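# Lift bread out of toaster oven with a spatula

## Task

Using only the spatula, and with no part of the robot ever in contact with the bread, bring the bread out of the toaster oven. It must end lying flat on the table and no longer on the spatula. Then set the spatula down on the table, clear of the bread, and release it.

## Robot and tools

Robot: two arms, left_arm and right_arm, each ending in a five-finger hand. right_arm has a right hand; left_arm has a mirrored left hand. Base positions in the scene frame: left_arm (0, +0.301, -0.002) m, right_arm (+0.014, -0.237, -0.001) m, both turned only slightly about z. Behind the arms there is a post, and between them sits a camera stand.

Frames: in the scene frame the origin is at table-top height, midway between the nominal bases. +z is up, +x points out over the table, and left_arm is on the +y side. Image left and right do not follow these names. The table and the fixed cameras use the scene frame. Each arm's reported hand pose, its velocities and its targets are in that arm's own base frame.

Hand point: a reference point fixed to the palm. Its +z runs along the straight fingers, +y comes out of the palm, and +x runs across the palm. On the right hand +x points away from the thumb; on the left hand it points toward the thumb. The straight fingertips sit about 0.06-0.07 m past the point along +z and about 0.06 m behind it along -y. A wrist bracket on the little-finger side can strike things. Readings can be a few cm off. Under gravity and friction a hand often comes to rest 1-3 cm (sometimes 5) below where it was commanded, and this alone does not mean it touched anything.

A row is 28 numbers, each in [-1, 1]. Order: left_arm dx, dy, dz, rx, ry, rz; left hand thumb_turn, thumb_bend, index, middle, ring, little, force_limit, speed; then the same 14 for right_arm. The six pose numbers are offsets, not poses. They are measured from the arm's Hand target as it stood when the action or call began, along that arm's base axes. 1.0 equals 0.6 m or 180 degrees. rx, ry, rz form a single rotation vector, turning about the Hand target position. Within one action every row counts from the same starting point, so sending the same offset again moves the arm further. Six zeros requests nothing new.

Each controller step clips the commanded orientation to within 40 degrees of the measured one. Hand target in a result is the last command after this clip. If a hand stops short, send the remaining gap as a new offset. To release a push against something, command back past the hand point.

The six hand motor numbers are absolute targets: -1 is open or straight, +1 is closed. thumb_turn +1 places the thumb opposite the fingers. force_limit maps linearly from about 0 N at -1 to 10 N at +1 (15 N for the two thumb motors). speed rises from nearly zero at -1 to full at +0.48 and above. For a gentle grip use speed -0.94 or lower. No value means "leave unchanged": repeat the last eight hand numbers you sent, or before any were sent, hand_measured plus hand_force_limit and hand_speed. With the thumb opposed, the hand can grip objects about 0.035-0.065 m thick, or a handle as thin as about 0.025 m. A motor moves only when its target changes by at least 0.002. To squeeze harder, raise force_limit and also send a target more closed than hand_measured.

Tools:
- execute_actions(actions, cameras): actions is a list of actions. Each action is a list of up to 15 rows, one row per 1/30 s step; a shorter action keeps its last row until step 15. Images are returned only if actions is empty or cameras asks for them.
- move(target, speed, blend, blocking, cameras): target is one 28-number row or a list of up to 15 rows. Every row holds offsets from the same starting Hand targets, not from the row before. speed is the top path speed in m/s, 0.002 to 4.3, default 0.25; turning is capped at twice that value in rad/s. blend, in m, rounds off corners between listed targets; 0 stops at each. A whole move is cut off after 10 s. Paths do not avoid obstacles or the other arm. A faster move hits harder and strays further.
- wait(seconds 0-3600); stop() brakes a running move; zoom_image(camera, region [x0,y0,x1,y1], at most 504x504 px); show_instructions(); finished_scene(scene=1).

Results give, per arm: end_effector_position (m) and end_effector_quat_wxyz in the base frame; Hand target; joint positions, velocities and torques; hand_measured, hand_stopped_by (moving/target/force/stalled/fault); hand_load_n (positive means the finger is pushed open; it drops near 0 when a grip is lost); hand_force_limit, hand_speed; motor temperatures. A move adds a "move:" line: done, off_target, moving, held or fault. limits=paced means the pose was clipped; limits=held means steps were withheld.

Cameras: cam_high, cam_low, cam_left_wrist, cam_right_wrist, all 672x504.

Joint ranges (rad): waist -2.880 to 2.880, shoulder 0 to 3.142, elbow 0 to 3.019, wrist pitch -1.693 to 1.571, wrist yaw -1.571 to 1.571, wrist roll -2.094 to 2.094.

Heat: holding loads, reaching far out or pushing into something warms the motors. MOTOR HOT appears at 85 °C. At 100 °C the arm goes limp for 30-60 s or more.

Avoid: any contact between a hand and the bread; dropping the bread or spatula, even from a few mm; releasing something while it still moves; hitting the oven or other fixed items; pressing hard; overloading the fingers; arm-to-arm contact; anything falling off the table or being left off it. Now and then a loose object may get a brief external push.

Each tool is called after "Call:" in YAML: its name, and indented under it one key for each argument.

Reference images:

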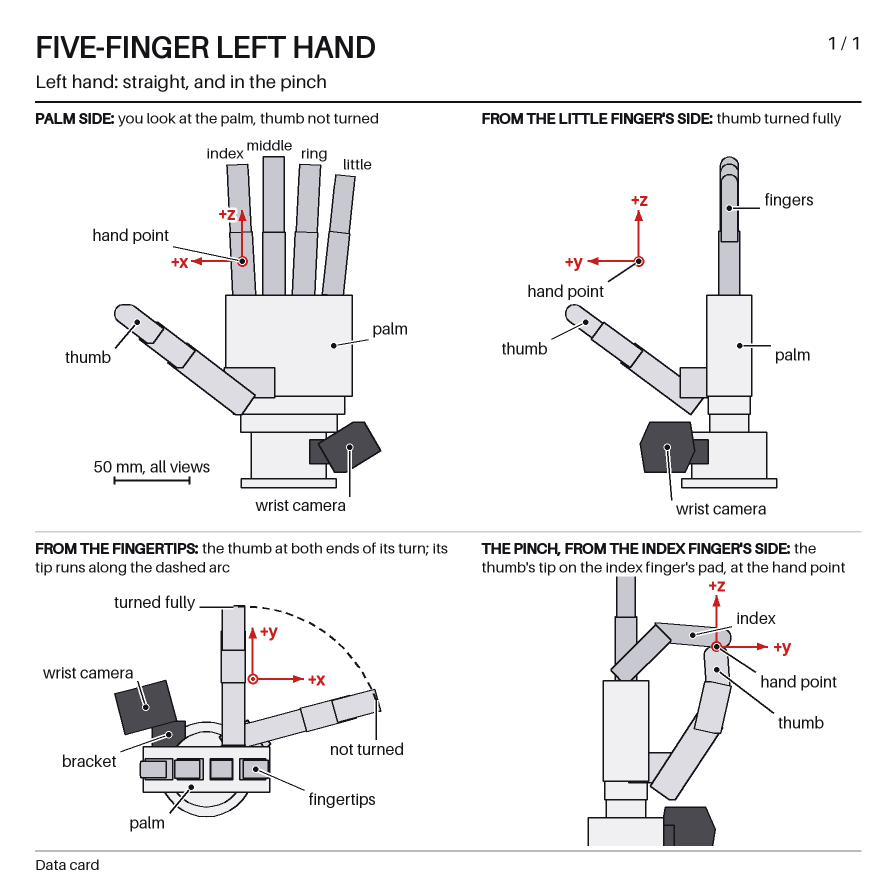

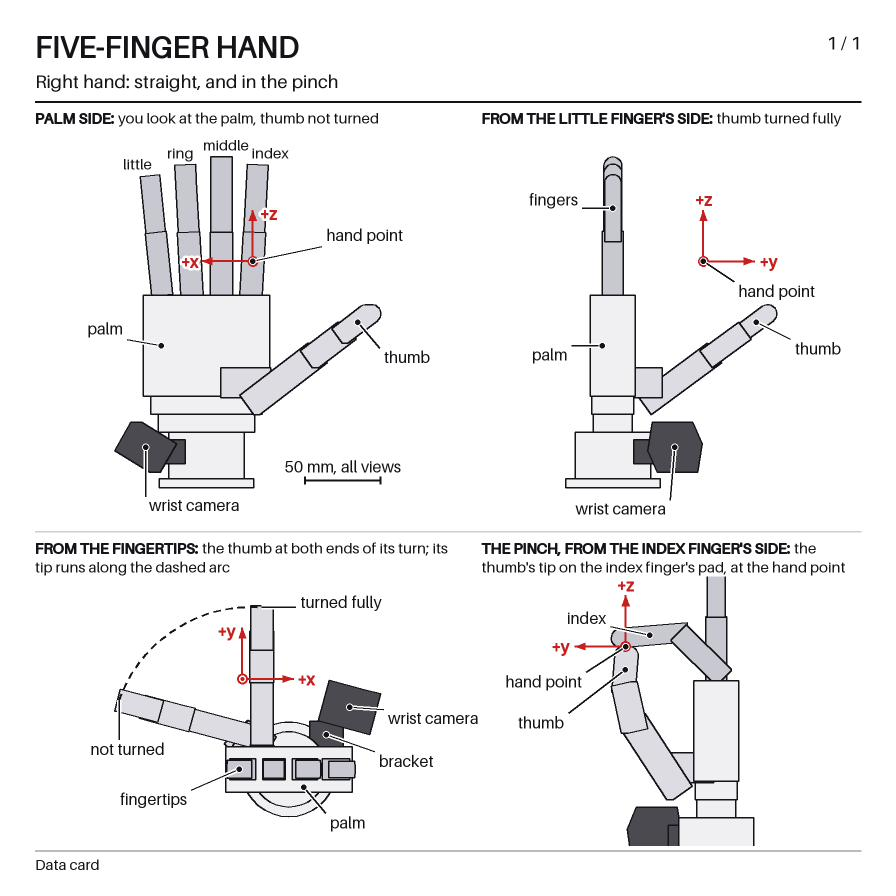

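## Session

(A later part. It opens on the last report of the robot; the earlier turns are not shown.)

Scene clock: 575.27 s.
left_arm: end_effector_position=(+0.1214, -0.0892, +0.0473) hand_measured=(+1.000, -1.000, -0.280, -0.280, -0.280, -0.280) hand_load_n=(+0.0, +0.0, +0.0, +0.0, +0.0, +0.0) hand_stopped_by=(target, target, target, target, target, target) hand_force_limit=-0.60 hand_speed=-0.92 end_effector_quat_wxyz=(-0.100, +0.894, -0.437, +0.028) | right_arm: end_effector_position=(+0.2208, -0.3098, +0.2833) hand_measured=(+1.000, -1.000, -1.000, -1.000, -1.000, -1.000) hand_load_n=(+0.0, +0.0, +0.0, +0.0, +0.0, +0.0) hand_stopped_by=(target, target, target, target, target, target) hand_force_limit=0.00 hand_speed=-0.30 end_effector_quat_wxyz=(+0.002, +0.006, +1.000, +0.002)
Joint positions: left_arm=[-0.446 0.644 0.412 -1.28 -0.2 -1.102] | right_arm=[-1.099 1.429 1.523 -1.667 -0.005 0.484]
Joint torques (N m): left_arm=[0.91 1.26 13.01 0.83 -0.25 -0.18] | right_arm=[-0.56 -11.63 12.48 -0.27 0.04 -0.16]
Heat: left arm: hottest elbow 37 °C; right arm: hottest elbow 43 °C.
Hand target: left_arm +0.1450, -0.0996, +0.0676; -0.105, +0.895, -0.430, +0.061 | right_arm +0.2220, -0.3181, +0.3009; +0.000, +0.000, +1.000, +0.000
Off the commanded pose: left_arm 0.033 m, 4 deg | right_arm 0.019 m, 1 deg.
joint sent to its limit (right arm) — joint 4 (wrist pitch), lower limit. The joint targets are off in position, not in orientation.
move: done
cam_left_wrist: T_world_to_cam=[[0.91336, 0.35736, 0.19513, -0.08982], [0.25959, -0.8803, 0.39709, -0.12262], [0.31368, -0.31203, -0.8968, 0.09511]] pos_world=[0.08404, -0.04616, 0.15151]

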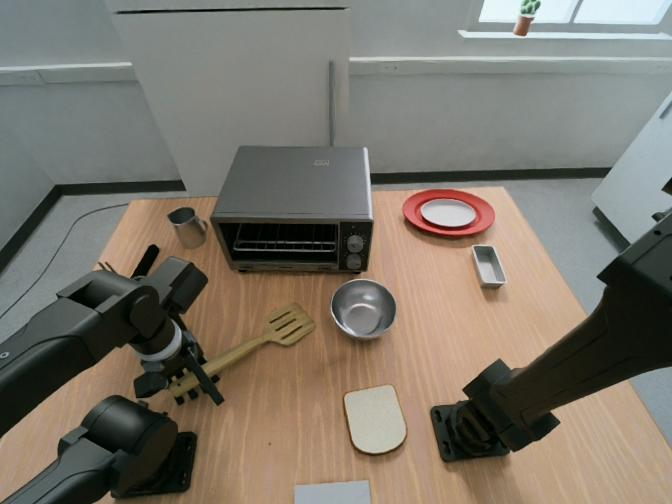

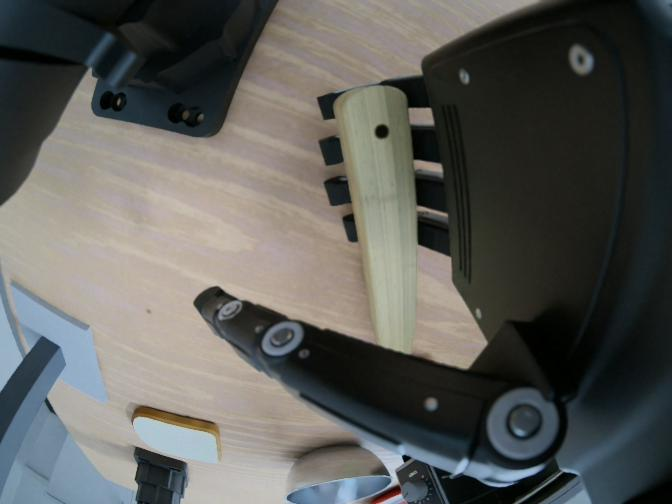

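Call:
move:
  target:
    - [-0.028,0.011,-0.036,0.0416,-0.052,0,1,-1,-0.28,-0.28,-0.28,-0.28,-0.6,-0.92,0,0,0,0,0,0,1,-1,-1,-1,-1,-1,0,-0.3]
  speed: 0.02
  cameras: ["cam_low","cam_left_wrist"]

Call:
zoom_image:
  camera: "cam_low"
  region: [150, 280, 350, 420]

Scene clock: 582.60 s.
left_arm: end_effector_position=(+0.1317, -0.0961, +0.0490) hand_measured=(+1.000, -1.000, -0.280, -0.280, -0.280, -0.280) hand_load_n=(+0.0, +0.0, +0.0, +0.0, +0.0, +0.0) hand_stopped_by=(target, target, target, target, target, target) hand_force_limit=-0.60 hand_speed=-0.92 end_effector_quat_wxyz=(-0.192, +0.878, -0.425, +0.108) | right_arm: end_effector_position=(+0.2208, -0.3098, +0.2833) hand_measured=(+1.000, -1.000, -1.000, -1.000, -1.000, -1.000) hand_load_n=(+0.0, +0.0, +0.0, +0.0, +0.0, +0.0) hand_stopped_by=(target, target, target, target, target, target) hand_force_limit=0.00 hand_speed=-0.30 end_effector_quat_wxyz=(+0.002, +0.006, +1.000, +0.002)
Joint positions: left_arm=[-0.775 0.569 0.388 -1.3 -0.436 -1.424] | right_arm=[-1.099 1.429 1.523 -1.667 -0.005 0.484]
Joint torques (N m): left_arm=[0.79 0.79 7.98 -0.28 -0.49 -0.21] | right_arm=[-0.26 -11.34 12.9 -0.58 0.09 -0.14]
Heat: left arm: hottest elbow 37 °C; right arm: hottest elbow 43 °C.
Hand target: left_arm +0.1282, -0.0930, +0.0460; -0.197, +0.878, -0.423, +0.105 | right_arm +0.2220, -0.3181, +0.3009; +0.000, +0.000, +1.000, +0.000
Off the commanded pose: left_arm 0.006 m, 1 deg | right_arm 0.019 m, 1 deg.
joint sent to its limit (right arm) — joint 4 (wrist pitch), lower limit. The joint targets are off in position, not in orientation.
move: done
cam_left_wrist: T_world_to_cam=[[0.84365, 0.32261, 0.42917, -0.10269], [0.16882, -0.91819, 0.35836, -0.12179], [0.50967, -0.22987, -0.82909, 0.06997]] pos_world=[0.07153, -0.06262, 0.14573]

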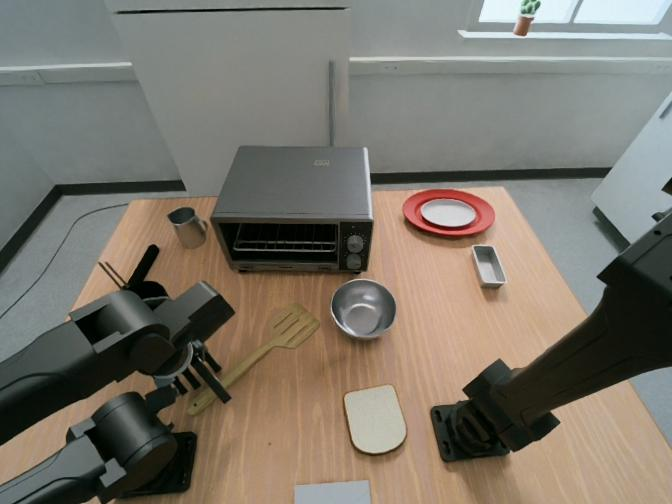

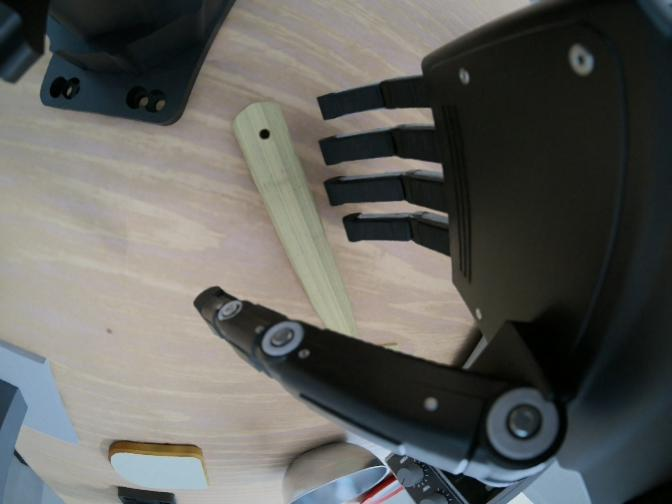

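Scaled by 2.520 from the camera's image (finer frame: 960x720).

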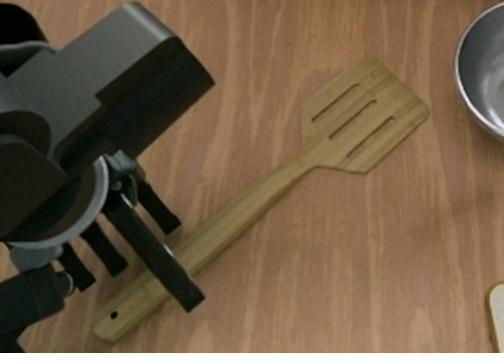

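Call:
move:
  target:
    - [0.02,0.0,0.15,0,0,0,1,-1,-0.28,-0.28,-0.28,-0.28,-0.6,-0.92,0,0,0,0,0,0,1,-1,-1,-1,-1,-1,0,-0.3]
  speed: 0.05
  cameras: ["all"]

Call:
zoom_image:
  camera: "cam_low"
  region: [150, 280, 450, 470]

Call:
zoom_image:
  camera: "cam_high"
  region: [370, 300, 560, 480]

Scene clock: 585.77 s.
left_arm: end_effector_position=(+0.1326, -0.0906, +0.1158) hand_measured=(+1.000, -1.000, -0.280, -0.280, -0.280, -0.280) hand_load_n=(+0.0, +0.0, +0.0, +0.0, +0.0, +0.0) hand_stopped_by=(target, target, target, target, target, target) hand_force_limit=-0.60 hand_speed=-0.92 end_effector_quat_wxyz=(-0.197, +0.879, -0.424, +0.095) | right_arm: end_effector_position=(+0.2208, -0.3098, +0.2833) hand_measured=(+1.000, -1.000, -1.000, -1.000, -1.000, -1.000) hand_load_n=(+0.0, +0.0, +0.0, +0.0, -0.5, +0.0) hand_stopped_by=(target, target, target, target, target, target) hand_force_limit=0.00 hand_speed=-0.30 end_effector_quat_wxyz=(+0.002, +0.006, +1.000, +0.002)
Joint positions: left_arm=[-0.743 0.559 0.564 -1.503 -0.436 -1.399] | right_arm=[-1.099 1.429 1.523 -1.667 -0.005 0.484]
Joint torques (N m): left_arm=[2.55 1.55 13.01 -0.32 -0.32 0.19] | right_arm=[-1.14 -11.87 12.77 -0.68 0.07 -0.12]
Heat: left arm: hottest elbow 37 °C; right arm: hottest elbow 43 °C.
Hand target: left_arm +0.1402, -0.0930, +0.1360; -0.197, +0.878, -0.423, +0.105 | right_arm +0.2220, -0.3181, +0.3009; +0.000, +0.000, +1.000, +0.000
Off the commanded pose: left_arm 0.022 m, 1 deg | right_arm 0.019 m, 1 deg.
joint sent to its limit (right arm) — joint 4 (wrist pitch), lower limit. The joint targets are off in position, not in orientation.
move: off_target (left_arm)
cam_left_wrist: T_world_to_cam=[[0.84828, 0.32256, 0.41996, -0.13354], [0.18451, -0.92342, 0.33654, -0.14083], [0.49635, -0.20799, -0.84284, 0.13146]] pos_world=[0.07402, -0.05963, 0.21427]
cam_right_wrist: T_world_to_cam=[[-0.22454, 0.97338, -0.046, 0.36743], [0.83915, 0.21715, 0.49867, -0.25971], [0.49539, 0.07337, -0.86557, 0.27541]] pos_world=[0.16401, -0.32146, 0.3848]

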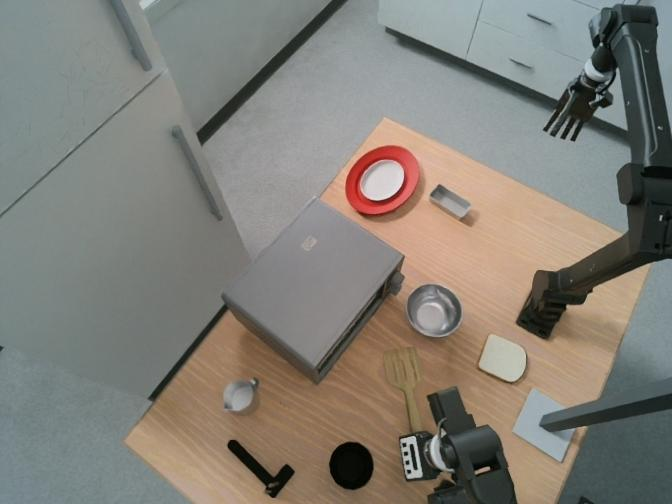

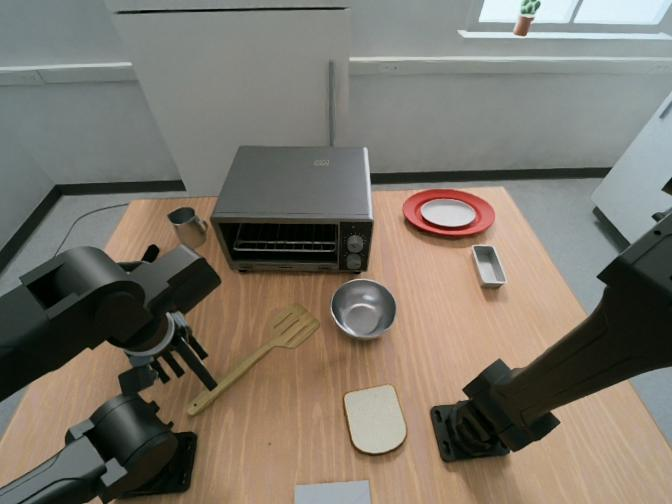

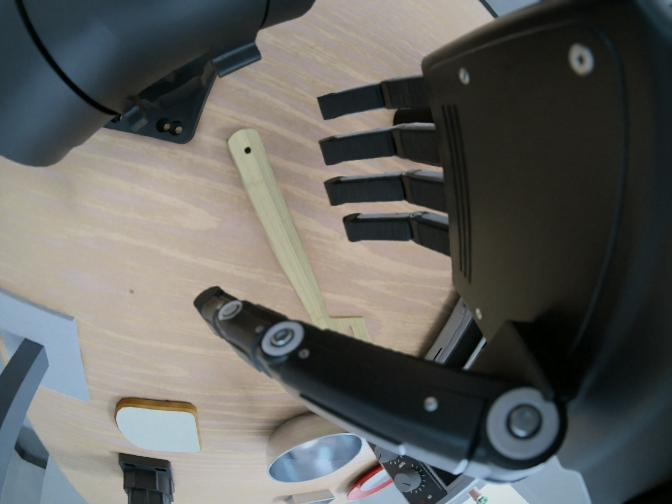

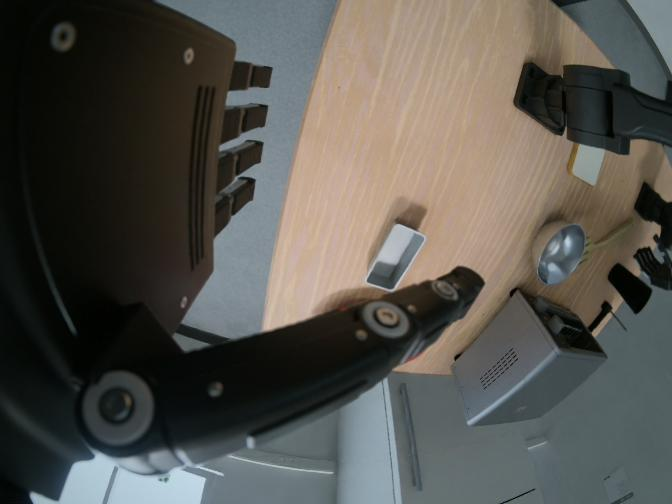

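Scaled by 1.680 from the camera's image (finer frame: 960x720).

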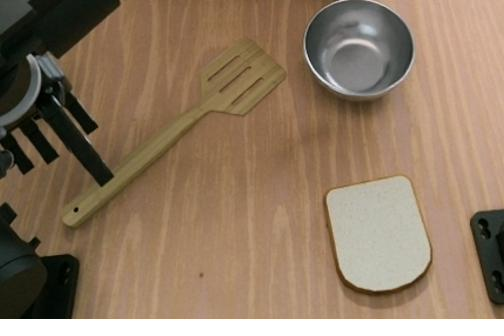

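Scaled by 2.653 from the camera's image (finer frame: 960x720).

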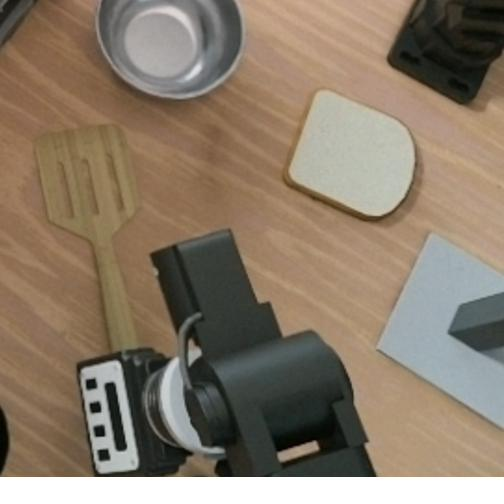

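Call:
finished_scene:

The scene is finished: the task was done.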